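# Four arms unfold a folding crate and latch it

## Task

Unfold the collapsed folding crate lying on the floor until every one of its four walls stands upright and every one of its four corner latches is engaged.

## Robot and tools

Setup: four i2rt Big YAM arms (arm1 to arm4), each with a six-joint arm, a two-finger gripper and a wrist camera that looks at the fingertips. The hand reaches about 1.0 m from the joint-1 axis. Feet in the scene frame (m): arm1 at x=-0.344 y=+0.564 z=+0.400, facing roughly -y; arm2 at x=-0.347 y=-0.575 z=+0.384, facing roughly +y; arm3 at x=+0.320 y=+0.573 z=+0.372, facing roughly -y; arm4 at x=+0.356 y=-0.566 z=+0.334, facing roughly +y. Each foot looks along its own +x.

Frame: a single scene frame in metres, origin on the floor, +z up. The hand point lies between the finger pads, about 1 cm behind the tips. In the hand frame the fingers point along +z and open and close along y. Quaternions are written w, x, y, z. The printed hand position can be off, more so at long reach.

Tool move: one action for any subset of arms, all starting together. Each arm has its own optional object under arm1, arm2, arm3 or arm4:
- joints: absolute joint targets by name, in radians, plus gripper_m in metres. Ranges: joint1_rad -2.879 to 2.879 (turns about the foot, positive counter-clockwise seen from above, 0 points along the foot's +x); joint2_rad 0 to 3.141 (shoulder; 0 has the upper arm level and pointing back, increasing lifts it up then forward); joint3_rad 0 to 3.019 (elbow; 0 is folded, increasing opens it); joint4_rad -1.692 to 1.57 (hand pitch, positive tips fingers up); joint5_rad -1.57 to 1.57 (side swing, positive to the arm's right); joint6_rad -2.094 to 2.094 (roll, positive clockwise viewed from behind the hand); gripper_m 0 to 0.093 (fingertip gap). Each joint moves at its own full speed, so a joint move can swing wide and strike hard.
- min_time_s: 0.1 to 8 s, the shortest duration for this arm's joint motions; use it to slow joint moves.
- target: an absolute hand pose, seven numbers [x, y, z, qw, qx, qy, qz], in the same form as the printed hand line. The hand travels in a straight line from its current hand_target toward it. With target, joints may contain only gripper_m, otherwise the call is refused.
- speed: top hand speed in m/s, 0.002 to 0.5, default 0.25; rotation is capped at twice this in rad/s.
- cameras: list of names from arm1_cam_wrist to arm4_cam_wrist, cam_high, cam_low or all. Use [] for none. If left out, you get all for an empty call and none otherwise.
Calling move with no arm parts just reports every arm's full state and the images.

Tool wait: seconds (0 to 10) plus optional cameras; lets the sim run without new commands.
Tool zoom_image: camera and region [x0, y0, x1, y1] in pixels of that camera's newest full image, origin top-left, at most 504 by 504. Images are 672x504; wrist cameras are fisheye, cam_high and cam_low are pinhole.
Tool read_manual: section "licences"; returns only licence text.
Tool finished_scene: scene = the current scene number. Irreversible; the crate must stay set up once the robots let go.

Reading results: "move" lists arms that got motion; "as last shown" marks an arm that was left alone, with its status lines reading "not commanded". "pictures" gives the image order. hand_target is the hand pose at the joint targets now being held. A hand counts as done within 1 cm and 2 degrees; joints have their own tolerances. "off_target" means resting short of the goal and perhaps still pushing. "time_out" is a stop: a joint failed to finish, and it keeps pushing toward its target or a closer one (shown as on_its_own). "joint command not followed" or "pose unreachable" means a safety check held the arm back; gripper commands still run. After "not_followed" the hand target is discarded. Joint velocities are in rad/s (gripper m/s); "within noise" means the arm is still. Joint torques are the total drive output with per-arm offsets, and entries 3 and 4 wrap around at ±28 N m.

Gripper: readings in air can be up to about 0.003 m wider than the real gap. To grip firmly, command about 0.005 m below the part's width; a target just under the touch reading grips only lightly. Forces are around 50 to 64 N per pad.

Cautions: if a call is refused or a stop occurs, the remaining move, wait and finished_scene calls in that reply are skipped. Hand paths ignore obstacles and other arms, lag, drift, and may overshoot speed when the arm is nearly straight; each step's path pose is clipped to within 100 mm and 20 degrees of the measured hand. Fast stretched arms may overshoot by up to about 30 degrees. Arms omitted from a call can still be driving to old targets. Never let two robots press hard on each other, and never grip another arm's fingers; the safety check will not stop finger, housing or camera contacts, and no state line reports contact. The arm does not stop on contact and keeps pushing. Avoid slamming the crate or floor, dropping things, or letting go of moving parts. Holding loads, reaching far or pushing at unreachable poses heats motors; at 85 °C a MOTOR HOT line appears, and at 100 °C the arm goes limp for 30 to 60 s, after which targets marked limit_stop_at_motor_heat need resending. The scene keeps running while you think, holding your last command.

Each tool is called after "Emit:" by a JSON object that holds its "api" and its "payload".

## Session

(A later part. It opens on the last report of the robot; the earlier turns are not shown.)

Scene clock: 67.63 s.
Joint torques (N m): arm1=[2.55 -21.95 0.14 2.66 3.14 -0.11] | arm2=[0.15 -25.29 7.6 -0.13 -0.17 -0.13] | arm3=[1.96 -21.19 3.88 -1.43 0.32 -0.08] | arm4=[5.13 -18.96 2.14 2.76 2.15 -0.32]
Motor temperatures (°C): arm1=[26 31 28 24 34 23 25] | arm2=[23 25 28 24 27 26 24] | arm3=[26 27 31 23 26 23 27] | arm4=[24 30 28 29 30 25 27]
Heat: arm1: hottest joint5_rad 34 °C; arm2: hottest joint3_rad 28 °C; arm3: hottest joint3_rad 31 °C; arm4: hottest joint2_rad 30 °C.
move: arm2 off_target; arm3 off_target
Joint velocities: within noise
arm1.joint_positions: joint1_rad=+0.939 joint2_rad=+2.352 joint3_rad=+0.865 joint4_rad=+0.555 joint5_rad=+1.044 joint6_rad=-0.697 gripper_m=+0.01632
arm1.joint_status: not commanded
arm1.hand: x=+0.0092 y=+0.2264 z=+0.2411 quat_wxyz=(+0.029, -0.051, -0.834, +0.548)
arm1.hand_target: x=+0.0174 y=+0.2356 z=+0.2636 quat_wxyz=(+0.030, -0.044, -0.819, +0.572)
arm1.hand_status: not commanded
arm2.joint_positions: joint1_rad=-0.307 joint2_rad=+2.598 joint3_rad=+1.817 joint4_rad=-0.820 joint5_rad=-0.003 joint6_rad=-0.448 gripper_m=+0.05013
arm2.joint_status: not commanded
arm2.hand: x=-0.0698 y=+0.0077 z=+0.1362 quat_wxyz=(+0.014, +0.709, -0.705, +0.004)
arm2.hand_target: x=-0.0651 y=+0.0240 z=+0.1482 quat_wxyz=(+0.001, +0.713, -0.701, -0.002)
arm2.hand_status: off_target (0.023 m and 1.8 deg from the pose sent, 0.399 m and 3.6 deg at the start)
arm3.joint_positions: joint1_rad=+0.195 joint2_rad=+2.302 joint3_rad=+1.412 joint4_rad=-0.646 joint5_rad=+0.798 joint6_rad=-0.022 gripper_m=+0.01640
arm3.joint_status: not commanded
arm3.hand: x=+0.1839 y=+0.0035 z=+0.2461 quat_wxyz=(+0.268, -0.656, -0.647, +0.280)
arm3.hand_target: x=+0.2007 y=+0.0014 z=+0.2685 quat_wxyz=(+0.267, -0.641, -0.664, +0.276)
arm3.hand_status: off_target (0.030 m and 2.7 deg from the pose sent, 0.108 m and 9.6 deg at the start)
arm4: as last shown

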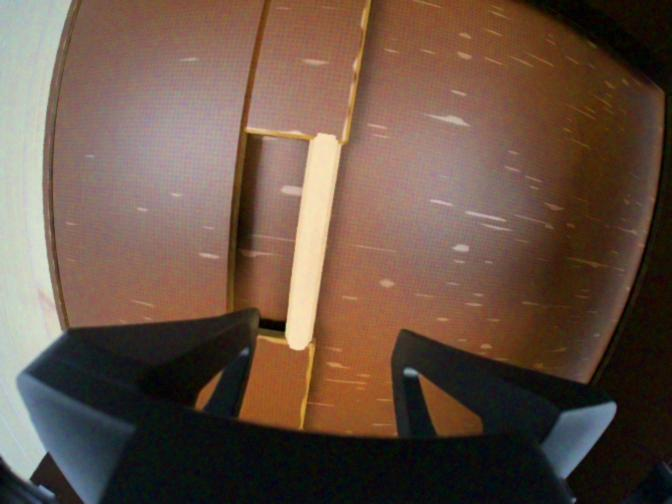

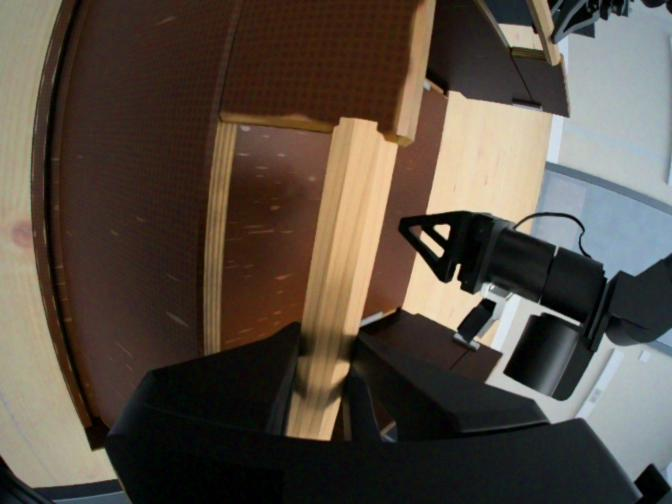

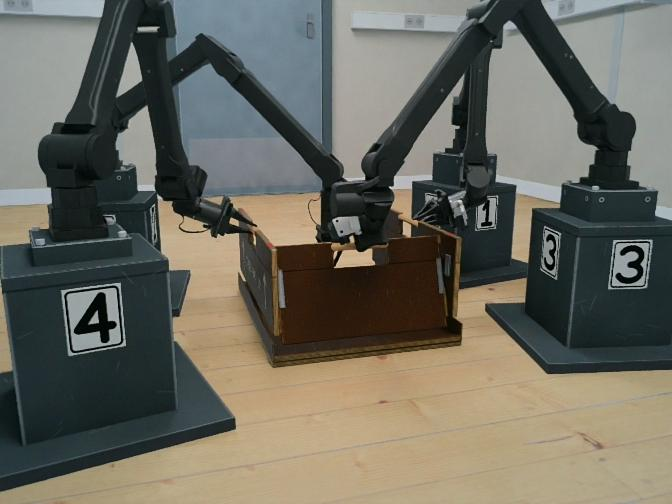

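Emit:
{"api": "move", "payload": {"arm2": {"target": [-0.072, 0.0255, 0.036, 0, 0.7254, -0.6884, 0], "speed": 0.15}}}

Emit:
{"api": "move", "payload": {"arm2": {"joints": {"gripper_m": 0.008}}, "cameras": ["arm2_cam_wrist"]}}

Emit:
{"api": "move", "payload": {"arm2": {"target": [-0.1095, 0.021, 0.164, -0.1135, 0.7165, -0.6799, 0.1077], "speed": 0.15}}}

Emit:
{"api": "move", "payload": {"arm2": {"target": [-0.1955, 0.016, 0.246, -0.2242, 0.6899, -0.6547, 0.2127], "speed": 0.15}}}

Emit:
{"api": "move", "payload": {"arm2": {"target": [-0.2535, 0.013, 0.268, -0.2776, 0.6702, -0.636, 0.2635], "speed": 0.12}, "arm3": {"target": [0.235, 0.003, 0.275, -0.3045, 0.6244, 0.6465, -0.3153], "speed": 0.1}, "arm1": {"target": [0.0205, 0.245, 0.265, -0.0275, 0.0393, 0.8182, -0.5729], "speed": 0.06}, "arm4": {"target": [-0.047, -0.225, 0.272, -0.5736, 0.8192, -0.0016, 0.0011], "speed": 0.06}, "cameras": ["cam_high", "cam_low", "arm2_cam_wrist"]}}

Scene clock: 80.90 s.
Joint torques (N m): arm1=[3.14 -21.77 0.01 2.69 3.15 -0.11] | arm2=[0.79 -25.52 6.98 0.57 0.06 -0.13] | arm3=[1.9 -21.42 3.92 -1.57 0.33 -0.08] | arm4=[5.13 -19.02 2.14 2.77 2.16 -0.32]
Motor temperatures (°C): arm1=[26 31 28 24 36 23 26] | arm2=[23 27 28 24 27 26 24] | arm3=[26 28 31 23 26 23 28] | arm4=[24 31 27 29 33 25 27]
Heat: arm1: hottest joint5_rad 36 °C; arm2: hottest joint3_rad 28 °C; arm3: hottest joint3_rad 31 °C; arm4: hottest joint5_rad 33 °C.
move: arm2 off_target
Joint velocities: within noise
arm1, arm3, arm4: as last shown
arm2.joint_positions: joint1_rad=-0.309 joint2_rad=+2.829 joint3_rad=+1.958 joint4_rad=-0.745 joint5_rad=-0.003 joint6_rad=-0.472 gripper_m=+0.05013
arm2.joint_status: not commanded
arm2.hand: x=-0.0719 y=+0.0008 z=+0.0268 quat_wxyz=(+0.021, +0.717, -0.697, +0.006)
arm2.hand_target: x=-0.0684 y=+0.0221 z=+0.0362 quat_wxyz=(+0.000, +0.723, -0.691, +0.000)
arm2.hand_status: off_target (0.026 m and 2.9 deg from the pose sent, 0.102 m and 3.2 deg at the start)
pictures: none

Scene clock: 81.60 s.
Joint torques (N m): arm1=[2.78 -21.25 0.1 2.5 3.05 -0.11] | arm2=[0.15 -25.64 6.97 0.72 0.16 -0.14] | arm3=[1.79 -21.19 3.86 -1.55 0.3 -0.09] | arm4=[5.13 -18.96 2.22 2.74 2.06 -0.31]
Motor temperatures (°C): arm1=[26 31 28 24 36 23 26] | arm2=[23 27 28 24 27 26 24] | arm3=[26 28 31 23 26 23 28] | arm4=[24 31 27 29 33 25 27]
Heat: arm1: hottest joint5_rad 36 °C; arm2: hottest joint3_rad 28 °C; arm3: hottest joint3_rad 31 °C; arm4: hottest joint5_rad 33 °C.
move: arm2 off_target
Joint velocities: within noise
arm1.joint_positions: joint1_rad=+0.939 joint2_rad=+2.352 joint3_rad=+0.865 joint4_rad=+0.555 joint5_rad=+1.045 joint6_rad=-0.697 gripper_m=+0.01632
arm1.joint_status: not commanded
arm1.hand: x=+0.0090 y=+0.2263 z=+0.2413 quat_wxyz=(+0.030, -0.051, -0.834, +0.548)
arm1.hand_target: x=+0.0173 y=+0.2353 z=+0.2638 quat_wxyz=(+0.030, -0.044, -0.819, +0.572)
arm1.hand_status: not commanded
arm2.joint_positions: joint1_rad=-0.296 joint2_rad=+2.829 joint3_rad=+1.958 joint4_rad=-0.749 joint5_rad=-0.013 joint6_rad=-0.471 gripper_m=+0.01721
arm2.joint_status: gripper_m off_target (ended at +0.01725, target +0.00800)
arm2.hand: x=-0.0812 y=+0.0039 z=+0.0268 quat_wxyz=(+0.025, +0.720, -0.693, +0.002)
arm2.hand_target: x=-0.0722 y=+0.0242 z=+0.0365 quat_wxyz=(+0.001, +0.724, -0.690, -0.004)
arm2.hand_status: not commanded
arm3: as last shown
arm3.joint_positions: joint1_rad=+0.195 joint2_rad=+2.302 joint3_rad=+1.412 joint4_rad=-0.649 joint5_rad=+0.798 joint6_rad=-0.022 gripper_m=+0.01640
arm3.hand: x=+0.1839 y=+0.0041 z=+0.2461 quat_wxyz=(+0.269, -0.656, -0.648, +0.279)
arm4.joint_positions: joint1_rad=+0.886 joint2_rad=+2.179 joint3_rad=+0.872 joint4_rad=+0.531 joint5_rad=+0.973 joint6_rad=-0.880 gripper_m=+0.01620
arm4.joint_status: not commanded
arm4.hand: x=-0.0365 y=-0.2007 z=+0.2478 quat_wxyz=(-0.550, +0.835, -0.015, +0.004)
arm4.hand_target: x=-0.0468 y=-0.2154 z=+0.2701 quat_wxyz=(-0.572, +0.820, -0.002, +0.002)
arm4.hand_status: not commanded

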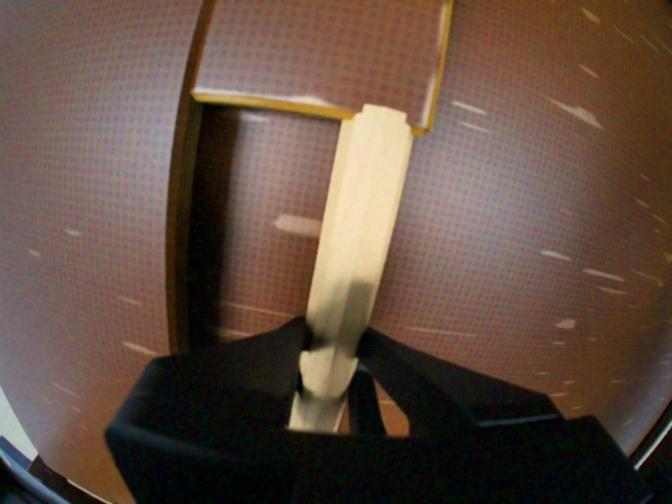

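Scene clock: 83.23 s.
Joint torques (N m): arm1=[2.73 -22.71 0.09 2.41 2.83 -0.12] | arm2=[0.91 -29.74 4 -0.27 -0.12 0.04] | arm3=[2.08 -21.54 3.77 -1.26 0.32 -0.06] | arm4=[5.19 -18.96 2.47 2.67 1.93 -0.31]
Motor temperatures (°C): arm1=[26 31 28 24 36 23 26] | arm2=[23 28 28 24 27 26 24] | arm3=[26 28 30 23 26 23 28] | arm4=[24 31 27 29 33 25 27]
Heat: arm1: hottest joint5_rad 36 °C; arm2: hottest joint2_rad 28 °C; arm3: hottest joint3_rad 30 °C; arm4: hottest joint5_rad 33 °C.
move: arm2 off_target
Joint velocities: within noise
arm1.joint_positions: joint1_rad=+0.939 joint2_rad=+2.353 joint3_rad=+0.865 joint4_rad=+0.555 joint5_rad=+1.051 joint6_rad=-0.699 gripper_m=+0.01631
arm1.joint_status: not commanded
arm1.hand: x=+0.0079 y=+0.2263 z=+0.2414 quat_wxyz=(+0.033, -0.051, -0.833, +0.550)
arm1.hand_target: x=+0.0172 y=+0.2353 z=+0.2639 quat_wxyz=(+0.031, -0.044, -0.818, +0.572)
arm1.hand_status: not commanded
arm2.joint_positions: joint1_rad=-0.181 joint2_rad=+2.561 joint3_rad=+1.637 joint4_rad=-0.571 joint5_rad=+0.309 joint6_rad=-0.376 gripper_m=+0.01721
arm2.joint_status: not commanded
arm2.hand: x=-0.1009 y=+0.0014 z=+0.1222 quat_wxyz=(-0.100, +0.714, -0.682, +0.123)
arm2.hand_target: x=-0.1034 y=+0.0208 z=+0.1619 quat_wxyz=(-0.118, +0.714, -0.681, +0.110)
arm2.hand_status: off_target (0.047 m and 2.4 deg from the pose sent, 0.141 m and 20.1 deg at the start)
arm3.joint_positions: joint1_rad=+0.195 joint2_rad=+2.302 joint3_rad=+1.412 joint4_rad=-0.653 joint5_rad=+0.798 joint6_rad=-0.022 gripper_m=+0.01640
arm3.joint_status: not commanded
arm3.hand: x=+0.1839 y=+0.0050 z=+0.2461 quat_wxyz=(+0.271, -0.655, -0.648, +0.277)
arm3.hand_target: x=+0.2007 y=+0.0015 z=+0.2685 quat_wxyz=(+0.267, -0.641, -0.665, +0.276)
arm3.hand_status: not commanded
arm4.joint_positions: joint1_rad=+0.886 joint2_rad=+2.179 joint3_rad=+0.869 joint4_rad=+0.532 joint5_rad=+0.976 joint6_rad=-0.880 gripper_m=+0.01620
arm4.joint_status: not commanded
arm4.hand: x=-0.0350 y=-0.2012 z=+0.2476 quat_wxyz=(-0.551, +0.834, -0.015, +0.006)
arm4.hand_target: x=-0.0470 y=-0.2154 z=+0.2701 quat_wxyz=(-0.572, +0.820, -0.002, +0.002)
arm4.hand_status: not commanded
pictures: none

Scene clock: 84.87 s.
Joint torques (N m): arm1=[3.19 -22.48 0.05 2.5 2.87 -0.12] | arm2=[1.9 -27.22 4.67 -0.4 -0.03 0.07] | arm3=[1.79 -21.48 3.9 -1.17 0.33 -0.08] | arm4=[5.13 -18.9 2.45 2.67 1.93 -0.31]
Motor temperatures (°C): arm1=[26 31 28 24 36 23 26] | arm2=[23 28 28 24 27 26 24] | arm3=[26 28 30 23 26 23 28] | arm4=[24 31 27 29 33 25 28]
Heat: arm1: hottest joint5_rad 36 °C; arm2: hottest joint2_rad 28 °C; arm3: hottest joint3_rad 30 °C; arm4: hottest joint5_rad 33 °C.
move: arm2 off_target
Joint velocities: within noise
arm1, arm3, arm4: as last shown
arm2.joint_positions: joint1_rad=+0.030 joint2_rad=+2.377 joint3_rad=+1.469 joint4_rad=-0.597 joint5_rad=+0.632 joint6_rad=-0.176 gripper_m=+0.01690
arm2.joint_status: not commanded
arm2.hand: x=-0.1813 y=+0.0018 z=+0.2132 quat_wxyz=(-0.212, +0.688, -0.655, +0.230)
arm2.hand_target: x=-0.1943 y=+0.0171 z=+0.2447 quat_wxyz=(-0.225, +0.690, -0.654, +0.213)
arm2.hand_status: off_target (0.038 m and 2.4 deg from the pose sent, 0.156 m and 18.1 deg at the start)
pictures: none

Scene clock: 86.17 s.
Joint torques (N m): arm1=[4.6 -21.95 0.01 2.13 2.69 0.02] | arm2=[2.73 -26.87 5.04 -0.69 -0.35 0.24] | arm3=[2.37 -19.72 5.86 -2.29 1.16 0.15] | arm4=[6.42 -19.19 2.13 2.25 1.86 -0.09]
Motor temperatures (°C): arm1=[26 31 28 24 36 23 26] | arm2=[23 28 28 24 27 26 25] | arm3=[26 28 30 23 26 23 28] | arm4=[24 31 27 29 33 25 28]
Heat: arm1: hottest joint5_rad 36 °C; arm2: hottest joint2_rad 28 °C; arm3: hottest joint3_rad 30 °C; arm4: hottest joint5_rad 33 °C.
move: arm1 off_target; arm2 off_target; arm3 off_target; arm4 off_target
Joint velocities: within noise
arm1.joint_positions: joint1_rad=+0.939 joint2_rad=+2.355 joint3_rad=+0.861 joint4_rad=+0.555 joint5_rad=+1.062 joint6_rad=-0.699 gripper_m=+0.01631
arm1.joint_status: not commanded
arm1.hand: x=+0.0041 y=+0.2271 z=+0.2415 quat_wxyz=(+0.038, -0.052, -0.831, +0.552)
arm1.hand_target: x=+0.0204 y=+0.2437 z=+0.2634 quat_wxyz=(+0.027, -0.040, -0.818, +0.573)
arm1.hand_status: off_target (0.034 m and 3.4 deg from the pose sent, 0.033 m and 3.5 deg at the start)
arm2.joint_positions: joint1_rad=+0.155 joint2_rad=+2.366 joint3_rad=+1.464 joint4_rad=-0.702 joint5_rad=+0.806 joint6_rad=-0.030 gripper_m=+0.01690
arm2.joint_status: not commanded
arm2.hand: x=-0.2311 y=-0.0026 z=+0.2375 quat_wxyz=(-0.265, +0.670, -0.630, +0.290)
arm2.hand_target: x=-0.2522 y=+0.0136 z=+0.2679 quat_wxyz=(-0.278, +0.672, -0.633, +0.264)
arm2.hand_status: off_target (0.041 m and 3.4 deg from the pose sent, 0.091 m and 9.0 deg at the start)
arm3.joint_positions: joint1_rad=+0.272 joint2_rad=+2.309 joint3_rad=+1.412 joint4_rad=-0.725 joint5_rad=+0.891 joint6_rad=+0.080 gripper_m=+0.01640
arm3.joint_status: not commanded
arm3.hand: x=+0.2162 y=+0.0110 z=+0.2544 quat_wxyz=(+0.300, -0.638, -0.639, +0.308)
arm3.hand_target: x=+0.2348 y=+0.0027 z=+0.2740 quat_wxyz=(+0.304, -0.623, -0.649, +0.315)
arm3.hand_status: off_target (0.029 m and 2.0 deg from the pose sent, 0.059 m and 6.9 deg at the start)
arm4.joint_positions: joint1_rad=+0.886 joint2_rad=+2.179 joint3_rad=+0.863 joint4_rad=+0.532 joint5_rad=+0.991 joint6_rad=-0.880 gripper_m=+0.01619
arm4.joint_status: not commanded
arm4.hand: x=-0.0302 y=-0.2020 z=+0.2478 quat_wxyz=(-0.554, +0.832, -0.017, +0.013)
arm4.hand_target: x=-0.0469 y=-0.2233 z=+0.2704 quat_wxyz=(-0.573, +0.819, -0.003, +0.001)
arm4.hand_status: off_target (0.037 m and 3.5 deg from the pose sent, 0.036 m and 3.5 deg at the start)
pictures: arm2_cam_wrist, cam_high, cam_low

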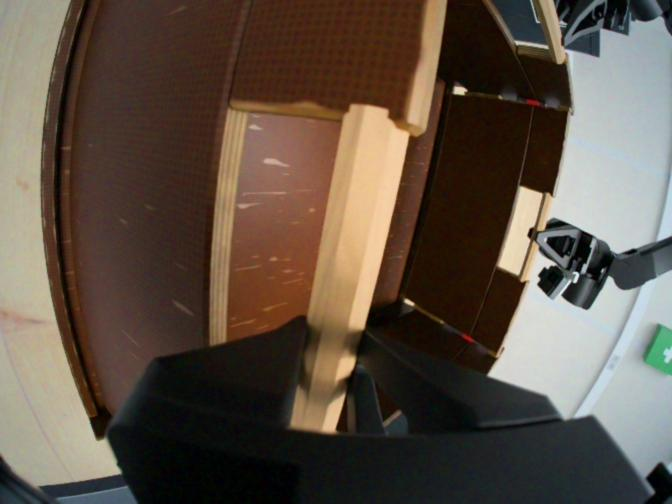

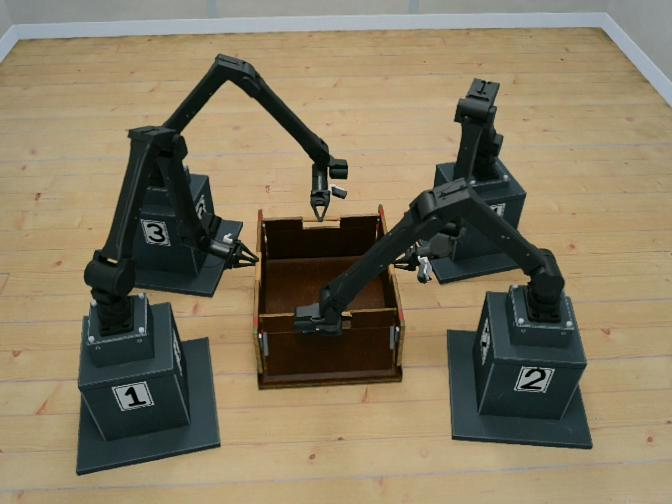

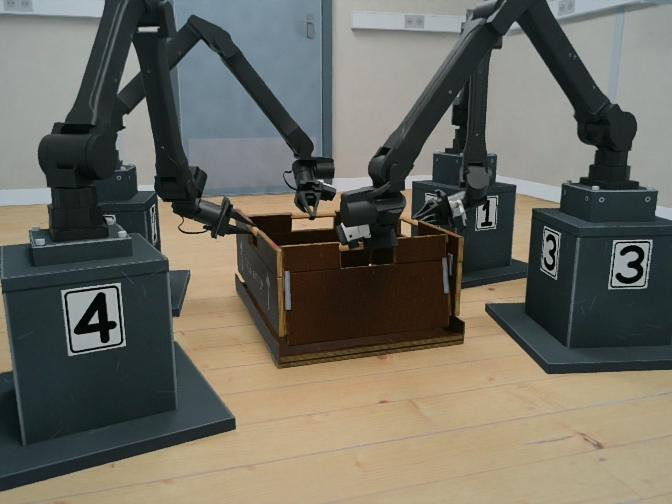

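Emit:
{"api": "move", "payload": {"arm2": {"target": [-0.306, 0.010, 0.278, -0.318, 0.652, -0.6187, 0.3018], "speed": 0.08}, "arm3": {"target": [0.288, 0.004, 0.280, -0.3262, 0.6134, 0.6351, -0.3377], "speed": 0.08}}}

Emit:
{"api": "move", "payload": {"arm2": {"target": [-0.335, 0.010, 0.278, -0.318, 0.652, -0.6187, 0.3018], "speed": 0.06}, "arm3": {"target": [0.312, 0.004, 0.280, -0.3262, 0.6134, 0.6351, -0.3377], "speed": 0.06}, "cameras": ["cam_high", "cam_low"]}}

Emit:
{"api": "zoom_image", "payload": {"camera": "cam_high", "region": [245, 195, 425, 400]}}

Emit:
{"api": "zoom_image", "payload": {"camera": "cam_low", "region": [220, 190, 480, 380]}}

Scene clock: 90.10 s.
Joint torques (N m): arm1=[4.37 -22.42 0.2 2.03 2.24 0.04] | arm2=[3.19 -25.58 6.58 -1.21 0.21 0.45] | arm3=[3.08 -20.19 6.69 -2.58 0.6 0.23] | arm4=[6.59 -19.14 2.71 2.25 1.38 -0.1]
Motor temperatures (°C): arm1=[26 31 28 24 36 23 26] | arm2=[23 28 28 24 27 26 25] | arm3=[26 28 30 23 26 23 28] | arm4=[24 31 27 29 33 25 28]
Heat: arm1: hottest joint5_rad 36 °C; arm2: hottest joint2_rad 28 °C; arm3: hottest joint3_rad 30 °C; arm4: hottest joint5_rad 33 °C.
move: arm2 off_target; arm3 off_target
Joint velocities: within noise
arm1.joint_positions: joint1_rad=+0.938 joint2_rad=+2.358 joint3_rad=+0.856 joint4_rad=+0.555 joint5_rad=+1.071 joint6_rad=-0.699 gripper_m=+0.01629
arm1.joint_status: not commanded
arm1.hand: x=-0.0004 y=+0.2276 z=+0.2407 quat_wxyz=(+0.044, -0.052, -0.830, +0.554)
arm1.hand_target: x=+0.0200 y=+0.2438 z=+0.2627 quat_wxyz=(+0.028, -0.040, -0.819, +0.572)
arm1.hand_status: not commanded
arm2.joint_positions: joint1_rad=+0.264 joint2_rad=+2.387 joint3_rad=+1.495 joint4_rad=-0.854 joint5_rad=+0.902 joint6_rad=+0.143 gripper_m=+0.01690
arm2.joint_status: not commanded
arm2.hand: x=-0.2807 y=-0.0099 z=+0.2482 quat_wxyz=(-0.298, +0.656, -0.612, +0.326)
arm2.hand_target: x=-0.3054 y=+0.0100 z=+0.2771 quat_wxyz=(-0.317, +0.653, -0.619, +0.300)
arm2.hand_status: off_target (0.044 m and 3.7 deg from the pose sent, 0.086 m and 6.7 deg at the start)
arm3.joint_positions: joint1_rad=+0.361 joint2_rad=+2.357 joint3_rad=+1.472 joint4_rad=-0.919 joint5_rad=+0.964 joint6_rad=+0.267 gripper_m=+0.01640
arm3.joint_status: not commanded
arm3.hand: x=+0.2568 y=+0.0187 z=+0.2572 quat_wxyz=(+0.337, -0.624, -0.624, +0.328)
arm3.hand_target: x=+0.2870 y=+0.0046 z=+0.2793 quat_wxyz=(+0.327, -0.611, -0.637, +0.337)
arm3.hand_status: off_target (0.041 m and 2.4 deg from the pose sent, 0.077 m and 5.3 deg at the start)
arm4.joint_positions: joint1_rad=+0.884 joint2_rad=+2.179 joint3_rad=+0.856 joint4_rad=+0.532 joint5_rad=+1.005 joint6_rad=-0.880 gripper_m=+0.01618
arm4.joint_status: not commanded
arm4.hand: x=-0.0244 y=-0.2026 z=+0.2476 quat_wxyz=(-0.556, +0.831, -0.018, +0.021)
arm4.hand_target: x=-0.0469 y=-0.2234 z=+0.2704 quat_wxyz=(-0.573, +0.819, -0.003, +0.001)
arm4.hand_status: not commanded
pictures: none

Scene clock: 91.17 s.
Joint torques (N m): arm1=[4.84 -22.53 0.21 1.87 2.22 0.02] | arm2=[5.6 -25.99 6.67 -1.51 -0.1 0.53] | arm3=[7.12 -20.19 6.75 -2.92 0.21 0.47] | arm4=[6.53 -19.14 2.7 2.25 1.36 -0.09]
Motor temperatures (°C): arm1=[26 31 28 24 36 23 26] | arm2=[23 28 28 24 27 26 25] | arm3=[26 28 30 24 26 23 28] | arm4=[24 31 27 29 33 25 28]
Heat: arm1: hottest joint5_rad 36 °C; arm2: hottest joint2_rad 28 °C; arm3: hottest joint3_rad 30 °C; arm4: hottest joint5_rad 33 °C.
move: arm2 off_target; arm3 off_target
Joint velocities: within noise
arm1.joint_positions: joint1_rad=+0.938 joint2_rad=+2.358 joint3_rad=+0.854 joint4_rad=+0.555 joint5_rad=+1.073 joint6_rad=-0.699 gripper_m=+0.01629
arm1.joint_status: not commanded
arm1.hand: x=-0.0013 y=+0.2279 z=+0.2407 quat_wxyz=(+0.045, -0.052, -0.830, +0.554)
arm1.hand_target: x=+0.0195 y=+0.2440 z=+0.2627 quat_wxyz=(+0.028, -0.040, -0.819, +0.572)
arm1.hand_status: not commanded
arm2.joint_positions: joint1_rad=+0.287 joint2_rad=+2.406 joint3_rad=+1.525 joint4_rad=-0.924 joint5_rad=+0.909 joint6_rad=+0.206 gripper_m=+0.01690
arm2.joint_status: not commanded
arm2.hand: x=-0.2927 y=-0.0112 z=+0.2481 quat_wxyz=(-0.298, +0.650, -0.613, +0.335)
arm2.hand_target: x=-0.3340 y=+0.0084 z=+0.2770 quat_wxyz=(-0.320, +0.653, -0.617, +0.302)
arm2.hand_status: off_target (0.056 m and 4.5 deg from the pose sent, 0.065 m and 3.7 deg at the start)
arm3.joint_positions: joint1_rad=+0.361 joint2_rad=+2.374 joint3_rad=+1.503 joint4_rad=-0.978 joint5_rad=+0.964 joint6_rad=+0.313 gripper_m=+0.01640
arm3.joint_status: not commanded
arm3.hand: x=+0.2568 y=+0.0187 z=+0.2572 quat_wxyz=(+0.346, -0.629, -0.616, +0.324)
arm3.hand_target: x=+0.3093 y=+0.0052 z=+0.2791 quat_wxyz=(+0.325, -0.614, -0.635, +0.338)
arm3.hand_status: off_target (0.061 m and 4.0 deg from the pose sent, 0.061 m and 2.4 deg at the start)
arm4.joint_positions: joint1_rad=+0.884 joint2_rad=+2.179 joint3_rad=+0.856 joint4_rad=+0.532 joint5_rad=+1.006 joint6_rad=-0.880 gripper_m=+0.01618
arm4.joint_status: not commanded
arm4.hand: x=-0.0242 y=-0.2026 z=+0.2478 quat_wxyz=(-0.556, +0.831, -0.019, +0.021)
arm4.hand_target: x=-0.0468 y=-0.2234 z=+0.2705 quat_wxyz=(-0.573, +0.819, -0.003, +0.001)
arm4.hand_status: not commanded

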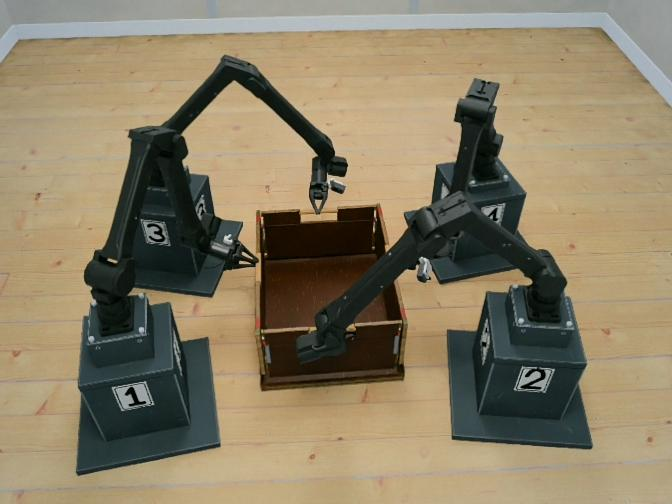

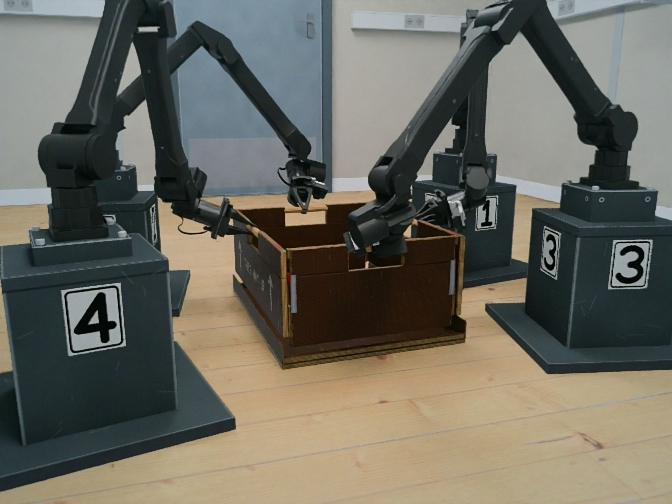

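Scaled by 2.459 from the camera's image (finer frame: 960x720).

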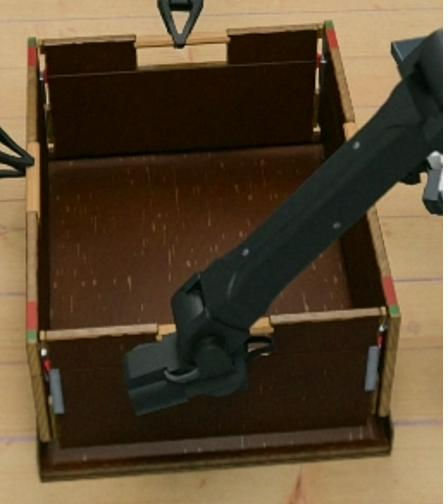

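Scaled by 1.938 from the camera's image (finer frame: 960x720).

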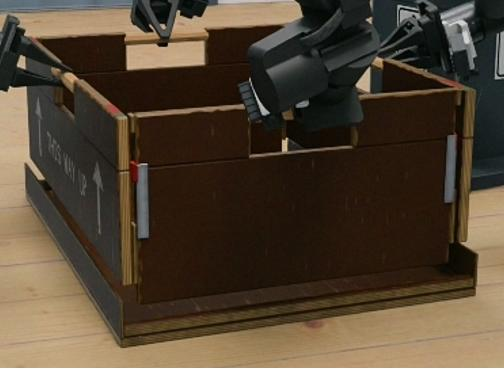

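Emit:
{"api": "move", "payload": {"arm2": {"target": [-0.262, 0.008, 0.278, -0.318, 0.652, -0.6187, 0.3018], "speed": 0.09}, "arm3": {"target": [0.229, 0.006, 0.280, -0.3262, 0.6134, 0.6351, -0.3377], "speed": 0.09}, "cameras": ["cam_high", "cam_low"]}}

Emit:
{"api": "zoom_image", "payload": {"camera": "cam_high", "region": [250, 310, 290, 360]}}

Emit:
{"api": "zoom_image", "payload": {"camera": "cam_high", "region": [375, 300, 415, 350]}}

Emit:
{"api": "zoom_image", "payload": {"camera": "cam_high", "region": [250, 200, 290, 250]}}

Emit:
{"api": "zoom_image", "payload": {"camera": "cam_high", "region": [360, 195, 400, 245]}}

Scene clock: 95.13 s.
Joint torques (N m): arm1=[4.6 -22.42 0.23 2.04 2.22 0.03] | arm2=[-3.72 -26.34 5.01 0.7 0.42 -0.33] | arm3=[-3.37 -21.01 4.11 0.54 0.88 -0.61] | arm4=[6.53 -19.14 2.69 2.24 1.36 -0.09]
Motor temperatures (°C): arm1=[26 31 28 24 36 23 26] | arm2=[23 28 27 24 27 26 25] | arm3=[26 28 30 24 26 23 28] | arm4=[24 31 27 29 33 25 28]
Heat: arm1: hottest joint5_rad 36 °C; arm2: hottest joint2_rad 28 °C; arm3: hottest joint3_rad 30 °C; arm4: hottest joint5_rad 33 °C.
move: arm2 off_target; arm3 off_target
Joint velocities: within noise
arm1, arm4: as last shown
arm2.joint_positions: joint1_rad=+0.279 joint2_rad=+2.372 joint3_rad=+1.461 joint4_rad=-0.798 joint5_rad=+0.902 joint6_rad=+0.108 gripper_m=+0.01690
arm2.joint_status: not commanded
arm2.hand: x=-0.2891 y=-0.0111 z=+0.2477 quat_wxyz=(-0.306, +0.667, -0.602, +0.316)
arm2.hand_target: x=-0.2687 y=+0.0060 z=+0.2771 quat_wxyz=(-0.316, +0.654, -0.619, +0.300)
arm2.hand_status: off_target (0.045 m and 3.4 deg from the pose sent, 0.047 m and 4.5 deg at the start)
arm3.joint_positions: joint1_rad=+0.356 joint2_rad=+2.337 joint3_rad=+1.429 joint4_rad=-0.828 joint5_rad=+0.973 joint6_rad=+0.193 gripper_m=+0.01640
arm3.joint_status: not commanded
arm3.hand: x=+0.2534 y=+0.0185 z=+0.2569 quat_wxyz=(+0.329, -0.613, -0.635, +0.336)
arm3.hand_target: x=+0.2353 y=+0.0076 z=+0.2798 quat_wxyz=(+0.327, -0.612, -0.636, +0.338)
arm3.hand_status: off_target (0.036 m and 0.3 deg from the pose sent, 0.038 m and 4.0 deg at the start)

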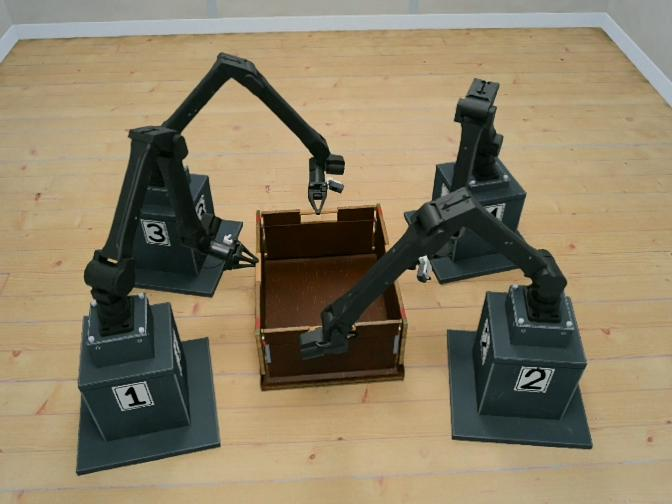

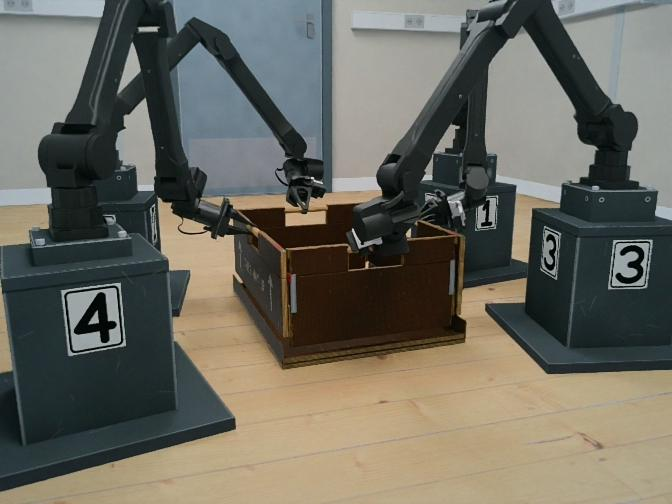

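Scaled by 10.080 from the camera's image (finer frame: 960x720).

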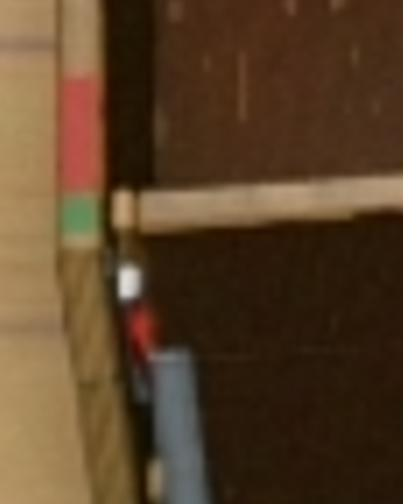

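Scaled by 10.080 from the camera's image (finer frame: 960x720).

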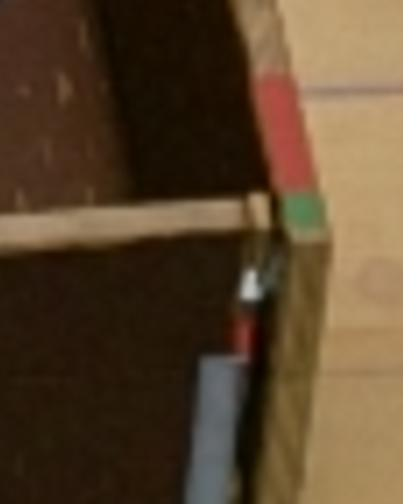

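Scaled by 10.080 from the camera's image (finer frame: 960x720).

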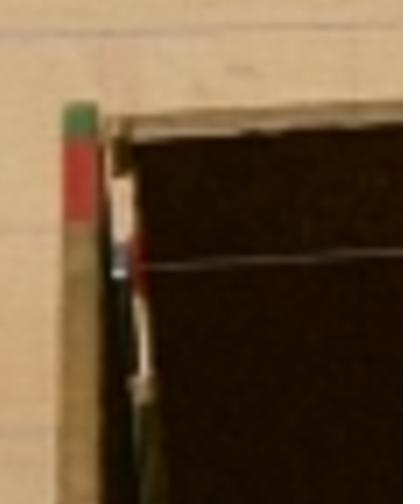

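Scaled by 10.080 from the camera's image (finer frame: 960x720).

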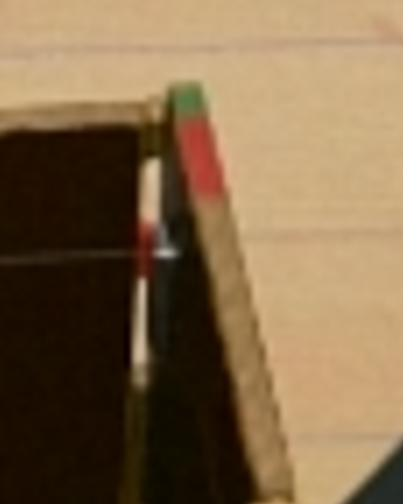

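Emit:
{"api": "move", "payload": {"arm1": {"target": [0.008, 0.230, 0.263, -0.0275, 0.0393, 0.8182, -0.5729], "speed": 0.08}, "arm4": {"target": [-0.035, -0.205, 0.271, -0.5736, 0.8192, -0.0016, 0.0011], "speed": 0.08}, "arm2": {"target": [-0.296, 0.008, 0.276, -0.318, 0.652, -0.6187, 0.3018], "speed": 0.08}, "arm3": {"target": [0.262, 0.006, 0.280, -0.3262, 0.6134, 0.6351, -0.3377], "speed": 0.08}}}

Emit:
{"api": "move", "payload": {"arm1": {"joints": {"gripper_m": 0.036}}, "arm2": {"joints": {"gripper_m": 0.036}}, "arm3": {"joints": {"gripper_m": 0.036}}, "arm4": {"joints": {"gripper_m": 0.036}}, "cameras": ["arm1_cam_wrist", "arm2_cam_wrist", "arm3_cam_wrist", "arm4_cam_wrist"]}}

Scene clock: 99.63 s.
Joint torques (N m): arm1=[1.38 -22.18 0.23 3.11 1.8 -0.16] | arm2=[0.5 -24.82 6.97 -0.88 0.71 0.24] | arm3=[0.62 -19.37 6.39 -1.5 0.83 0.06] | arm4=[3.37 -18.55 3.04 2.95 0.88 -0.35]
Motor temperatures (°C): arm1=[26 31 28 24 35 23 26] | arm2=[23 28 27 24 27 26 25] | arm3=[26 29 30 24 26 23 28] | arm4=[24 31 27 29 32 25 28]
Heat: arm1: hottest joint5_rad 35 °C; arm2: hottest joint2_rad 28 °C; arm3: hottest joint3_rad 30 °C; arm4: hottest joint5_rad 32 °C.
move: arm1 off_target; arm2 off_target; arm3 off_target; arm4 off_target
Joint velocities: within noise
arm1.joint_positions: joint1_rad=+0.932 joint2_rad=+2.363 joint3_rad=+0.836 joint4_rad=+0.626 joint5_rad=+1.055 joint6_rad=-0.748 gripper_m=+0.01629
arm1.joint_status: not commanded
arm1.hand: x=-0.0027 y=+0.2272 z=+0.2411 quat_wxyz=(+0.037, -0.043, -0.830, +0.555)
arm1.hand_target: x=+0.0085 y=+0.2296 z=+0.2621 quat_wxyz=(+0.027, -0.040, -0.819, +0.572)
arm1.hand_status: off_target (0.025 m and 2.7 deg from the pose sent, 0.024 m and 3.5 deg at the start)
arm2.joint_positions: joint1_rad=+0.277 joint2_rad=+2.375 joint3_rad=+1.470 joint4_rad=-0.824 joint5_rad=+0.896 joint6_rad=+0.129 gripper_m=+0.01690
arm2.joint_status: not commanded
arm2.hand: x=-0.2887 y=-0.0125 z=+0.2478 quat_wxyz=(-0.301, +0.663, -0.607, +0.318)
arm2.hand_target: x=-0.2952 y=+0.0088 z=+0.2752 quat_wxyz=(-0.319, +0.653, -0.618, +0.300)
arm2.hand_status: off_target (0.036 m and 3.3 deg from the pose sent, 0.035 m and 3.4 deg at the start)
arm3.joint_positions: joint1_rad=+0.356 joint2_rad=+2.337 joint3_rad=+1.434 joint4_rad=-0.850 joint5_rad=+0.965 joint6_rad=+0.215 gripper_m=+0.01640
arm3.joint_status: not commanded
arm3.hand: x=+0.2540 y=+0.0203 z=+0.2574 quat_wxyz=(+0.329, -0.618, -0.632, +0.332)
arm3.hand_target: x=+0.2622 y=+0.0047 z=+0.2797 quat_wxyz=(+0.323, -0.615, -0.634, +0.341)
arm3.hand_status: off_target (0.028 m and 1.0 deg from the pose sent, 0.028 m and 0.3 deg at the start)
arm4.joint_positions: joint1_rad=+0.875 joint2_rad=+2.179 joint3_rad=+0.837 joint4_rad=+0.584 joint5_rad=+0.982 joint6_rad=-0.915 gripper_m=+0.01618
arm4.joint_status: not commanded
arm4.hand: x=-0.0217 y=-0.2013 z=+0.2477 quat_wxyz=(-0.556, +0.831, -0.011, +0.013)
arm4.hand_target: x=-0.0347 y=-0.2048 z=+0.2701 quat_wxyz=(-0.573, +0.820, -0.003, +0.002)
arm4.hand_status: off_target (0.027 m and 3.0 deg from the pose sent, 0.026 m and 3.8 deg at the start)
pictures: none

Scene clock: 100.37 s.
Joint torques (N m): arm1=[0.09 -18.08 1.05 2.14 0.73 0.07] | arm2=[0.5 -24.7 6.58 -0.27 0.71 0.15] | arm3=[0.5 -19.14 6.42 -0.43 0.79 0.04] | arm4=[2.73 -17.2 3.63 2.41 0.44 -0.01]
Motor temperatures (°C): arm1=[26 31 28 24 35 23 26] | arm2=[23 28 27 24 27 26 25] | arm3=[26 29 30 24 26 23 28] | arm4=[24 31 27 29 32 25 28]
Heat: arm1: hottest joint5_rad 35 °C; arm2: hottest joint2_rad 28 °C; arm3: hottest joint3_rad 30 °C; arm4: hottest joint5_rad 32 °C.
move: arm1 done; arm2 done; arm3 done; arm4 done
Joint velocities: within noise
arm1.joint_positions: joint1_rad=+0.956 joint2_rad=+2.326 joint3_rad=+0.828 joint4_rad=+0.647 joint5_rad=+1.082 joint6_rad=-0.779 gripper_m=+0.03596
arm1.joint_status: all done
arm1.hand: x=+0.0104 y=+0.2311 z=+0.2615 quat_wxyz=(+0.027, -0.038, -0.820, +0.571)
arm1.hand_target: x=+0.0122 y=+0.2331 z=+0.2628 quat_wxyz=(+0.027, -0.033, -0.818, +0.573)
arm1.hand_status: not commanded
arm2.joint_positions: joint1_rad=+0.279 joint2_rad=+2.374 joint3_rad=+1.475 joint4_rad=-0.849 joint5_rad=+0.896 joint6_rad=+0.137 gripper_m=+0.03589
arm2.joint_status: all done
arm2.hand: x=-0.2893 y=-0.0142 z=+0.2504 quat_wxyz=(-0.297, +0.664, -0.606, +0.323)
arm2.hand_target: x=-0.2958 y=+0.0071 z=+0.2753 quat_wxyz=(-0.316, +0.655, -0.615, +0.303)
arm2.hand_status: not commanded
arm3.joint_positions: joint1_rad=+0.350 joint2_rad=+2.328 joint3_rad=+1.434 joint4_rad=-0.877 joint5_rad=+0.967 joint6_rad=+0.205 gripper_m=+0.03590
arm3.joint_status: all done
arm3.hand: x=+0.2501 y=+0.0231 z=+0.2633 quat_wxyz=(+0.338, -0.613, -0.635, +0.325)
arm3.hand_target: x=+0.2587 y=+0.0050 z=+0.2800 quat_wxyz=(+0.325, -0.614, -0.635, +0.339)
arm3.hand_status: not commanded
arm4.joint_positions: joint1_rad=+0.884 joint2_rad=+2.162 joint3_rad=+0.831 joint4_rad=+0.597 joint5_rad=+0.994 joint6_rad=-0.955 gripper_m=+0.03596
arm4.joint_status: all done
arm4.hand: x=-0.0251 y=-0.2034 z=+0.2572 quat_wxyz=(-0.563, +0.826, +0.001, +0.017)
arm4.hand_target: x=-0.0351 y=-0.2052 z=+0.2706 quat_wxyz=(-0.573, +0.820, +0.001, +0.004)
arm4.hand_status: not commanded

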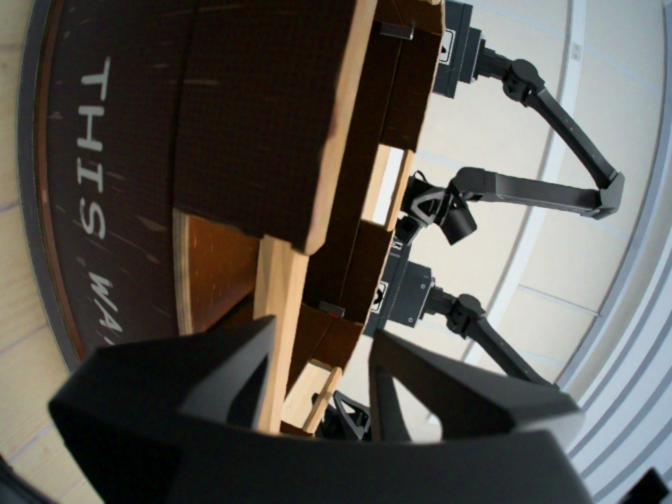

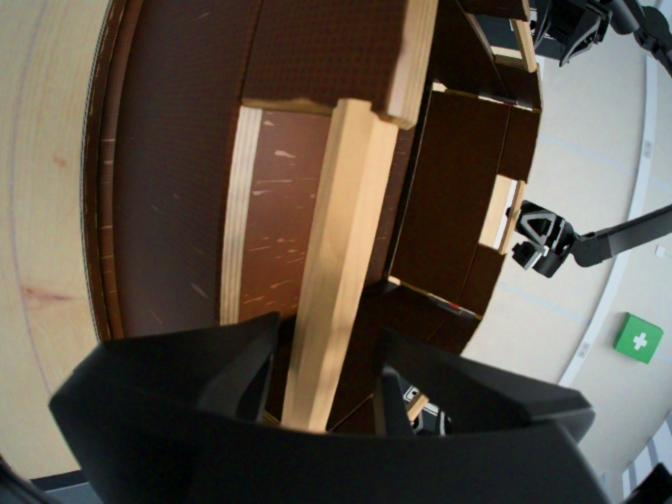

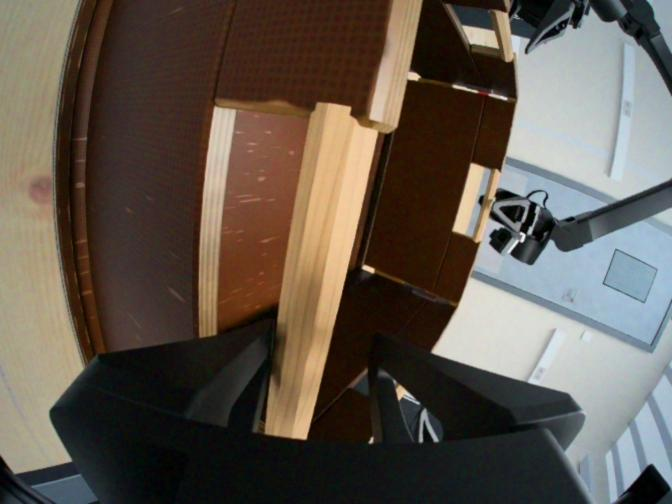

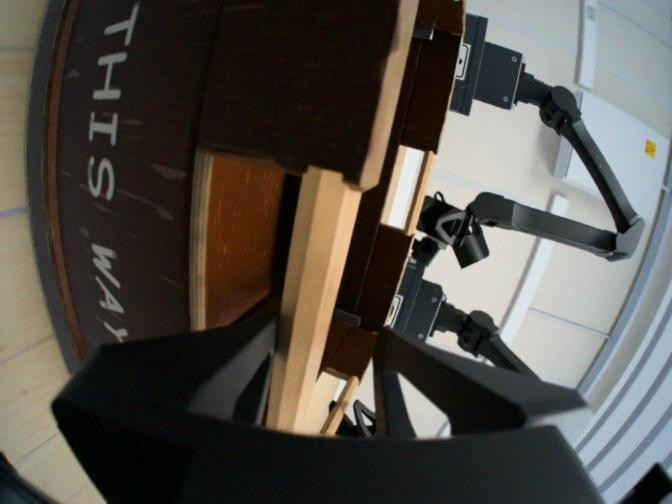

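Emit:
{"api": "move", "payload": {"arm1": {"target": [0.018, 0.341, 0.307, -0.0275, 0.0393, 0.8182, -0.5729], "speed": 0.1}, "arm2": {"target": [-0.398, 0.005, 0.356, -0.318, 0.652, -0.6187, 0.3018], "speed": 0.1}, "arm3": {"target": [0.368, 0.009, 0.352, -0.3262, 0.6134, 0.6351, -0.3377], "speed": 0.1}, "arm4": {"target": [-0.033, -0.321, 0.317, -0.5736, 0.8192, -0.0016, 0.0011], "speed": 0.1}, "cameras": ["all"]}}

Scene clock: 107.83 s.
Joint torques (N m): arm1=[0.15 -17.55 3.07 0.35 0.89 0.19] | arm2=[-0.15 -25.52 7.54 -0.61 0.41 0.13] | arm3=[0.03 -19.55 7.65 -1.1 0.42 0.17] | arm4=[1.55 -13.8 4.81 0.28 0.53 0.38]
Motor temperatures (°C): arm1=[26 31 28 24 33 23 25] | arm2=[23 29 27 24 27 26 25] | arm3=[26 29 31 23 26 23 28] | arm4=[24 31 27 29 31 25 27]
Heat: arm1: hottest joint5_rad 33 °C; arm2: hottest joint2_rad 29 °C; arm3: hottest joint3_rad 31 °C; arm4: hottest joint2_rad 31 °C.
move: arm1 off_target; arm2 off_target; arm3 off_target; arm4 done
Joint velocities: within noise
arm1.joint_positions: joint1_rad=+1.222 joint2_rad=+2.142 joint3_rad=+0.778 joint4_rad=-0.049 joint5_rad=+1.209 joint6_rad=-0.193 gripper_m=+0.03596
arm1.joint_status: not commanded
arm1.hand: x=+0.0067 y=+0.3400 z=+0.3040 quat_wxyz=(+0.039, -0.032, -0.819, +0.572)
arm1.hand_target: x=+0.0166 y=+0.3400 z=+0.3078 quat_wxyz=(+0.029, -0.039, -0.818, +0.574)
arm1.hand_status: off_target (0.012 m and 1.6 deg from the pose sent, 0.119 m and 0.3 deg at the start)
arm2.joint_positions: joint1_rad=+0.446 joint2_rad=+2.311 joint3_rad=+1.605 joint4_rad=-1.243 joint5_rad=+0.869 joint6_rad=+0.408 gripper_m=+0.03589
arm2.joint_status: not commanded
arm2.hand: x=-0.3872 y=-0.0113 z=+0.3278 quat_wxyz=(-0.306, +0.657, -0.607, +0.326)
arm2.hand_target: x=-0.3950 y=+0.0061 z=+0.3556 quat_wxyz=(-0.320, +0.649, -0.621, +0.300)
arm2.hand_status: off_target (0.034 m and 3.4 deg from the pose sent, 0.153 m and 4.0 deg at the start)
arm3.joint_positions: joint1_rad=+0.537 joint2_rad=+2.285 joint3_rad=+1.579 joint4_rad=-1.319 joint5_rad=+0.925 joint6_rad=+0.492 gripper_m=+0.03591
arm3.joint_status: not commanded
arm3.hand: x=+0.3568 y=+0.0231 z=+0.3356 quat_wxyz=(+0.347, -0.603, -0.639, +0.329)
arm3.hand_target: x=+0.3663 y=+0.0088 z=+0.3521 quat_wxyz=(+0.328, -0.613, -0.634, +0.338)
arm3.hand_status: off_target (0.024 m and 2.9 deg from the pose sent, 0.148 m and 2.0 deg at the start)
arm4.joint_positions: joint1_rad=+1.154 joint2_rad=+1.936 joint3_rad=+0.742 joint4_rad=+0.138 joint5_rad=+1.169 joint6_rad=-0.567 gripper_m=+0.03597
arm4.joint_status: not commanded
arm4.hand: x=-0.0323 y=-0.3197 z=+0.3154 quat_wxyz=(-0.574, +0.819, +0.005, +0.005)
arm4.hand_target: x=-0.0334 y=-0.3201 z=+0.3173 quat_wxyz=(-0.575, +0.818, -0.001, +0.002)
arm4.hand_status: done (0.002 m and 0.9 deg from the pose sent, 0.132 m and 2.4 deg at the start)
pictures: arm1_cam_wrist, arm2_cam_wrist, arm3_cam_wrist, arm4_cam_wrist, cam_high, cam_low

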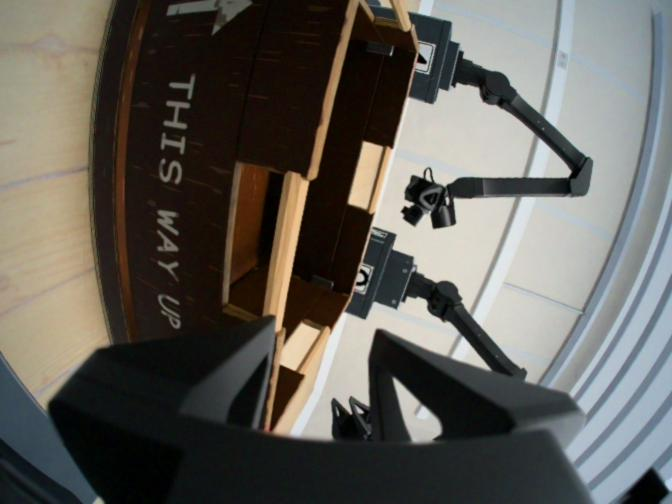

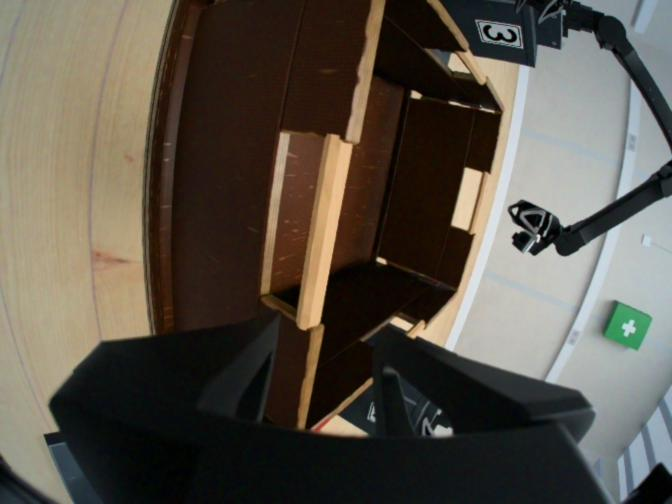

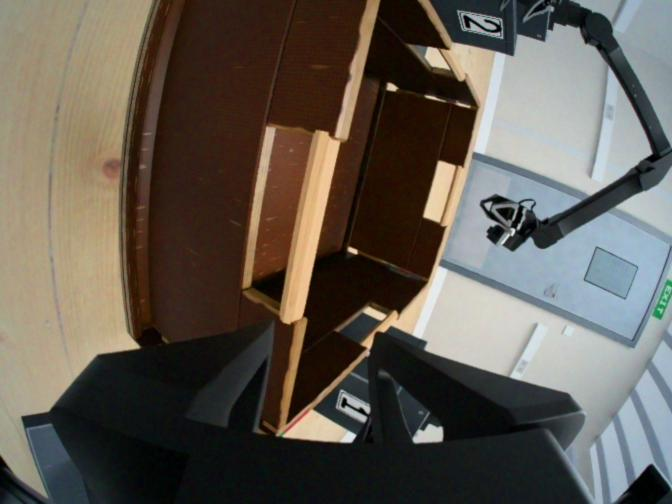

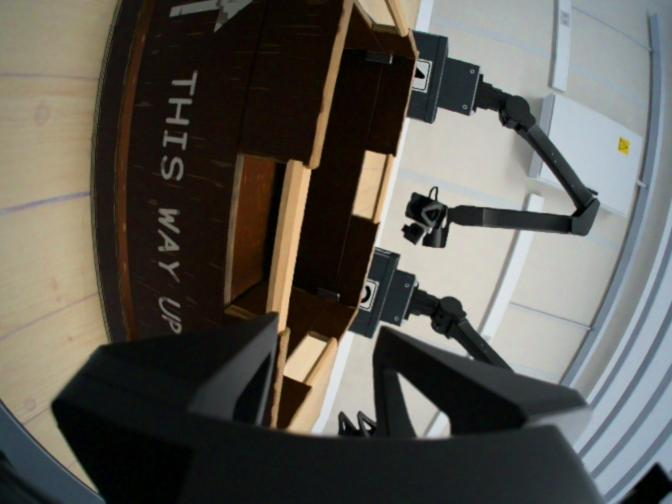

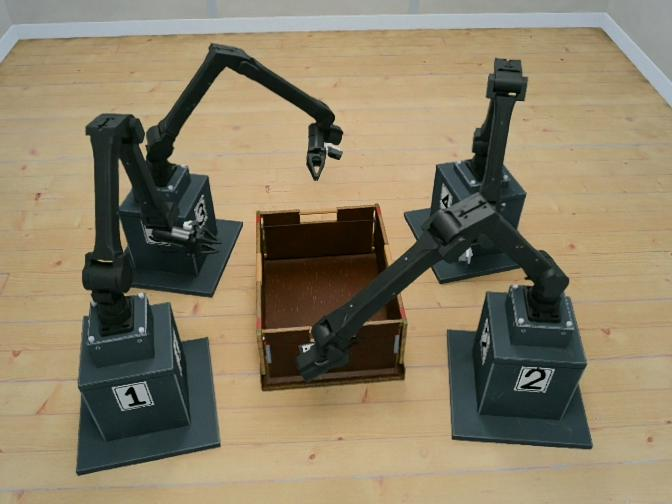

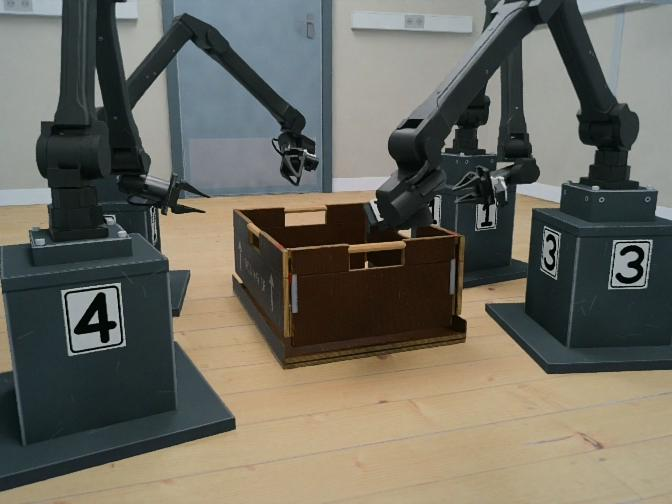

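Emit:
{"api": "zoom_image", "payload": {"camera": "cam_high", "region": [245, 195, 425, 400]}}

Emit:
{"api": "zoom_image", "payload": {"camera": "cam_low", "region": [220, 190, 480, 380]}}

Scaled by 2.459 from the camera's image (finer frame: 960x720).

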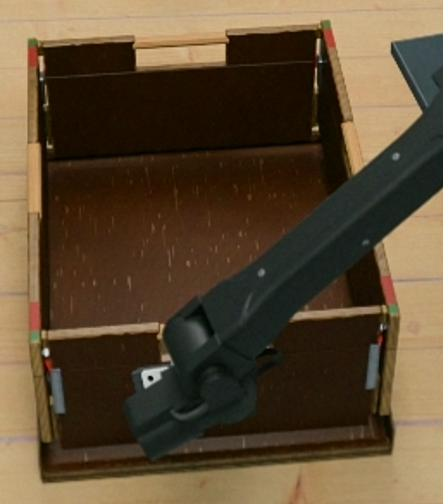

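Scaled by 1.938 from the camera's image (finer frame: 960x720).

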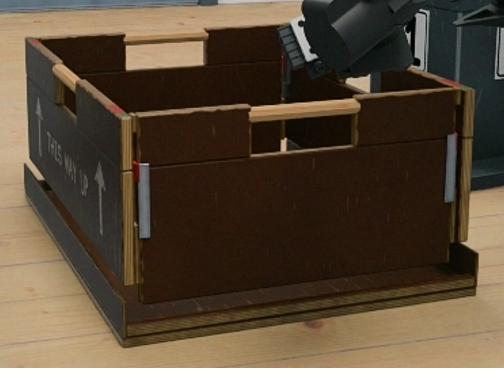

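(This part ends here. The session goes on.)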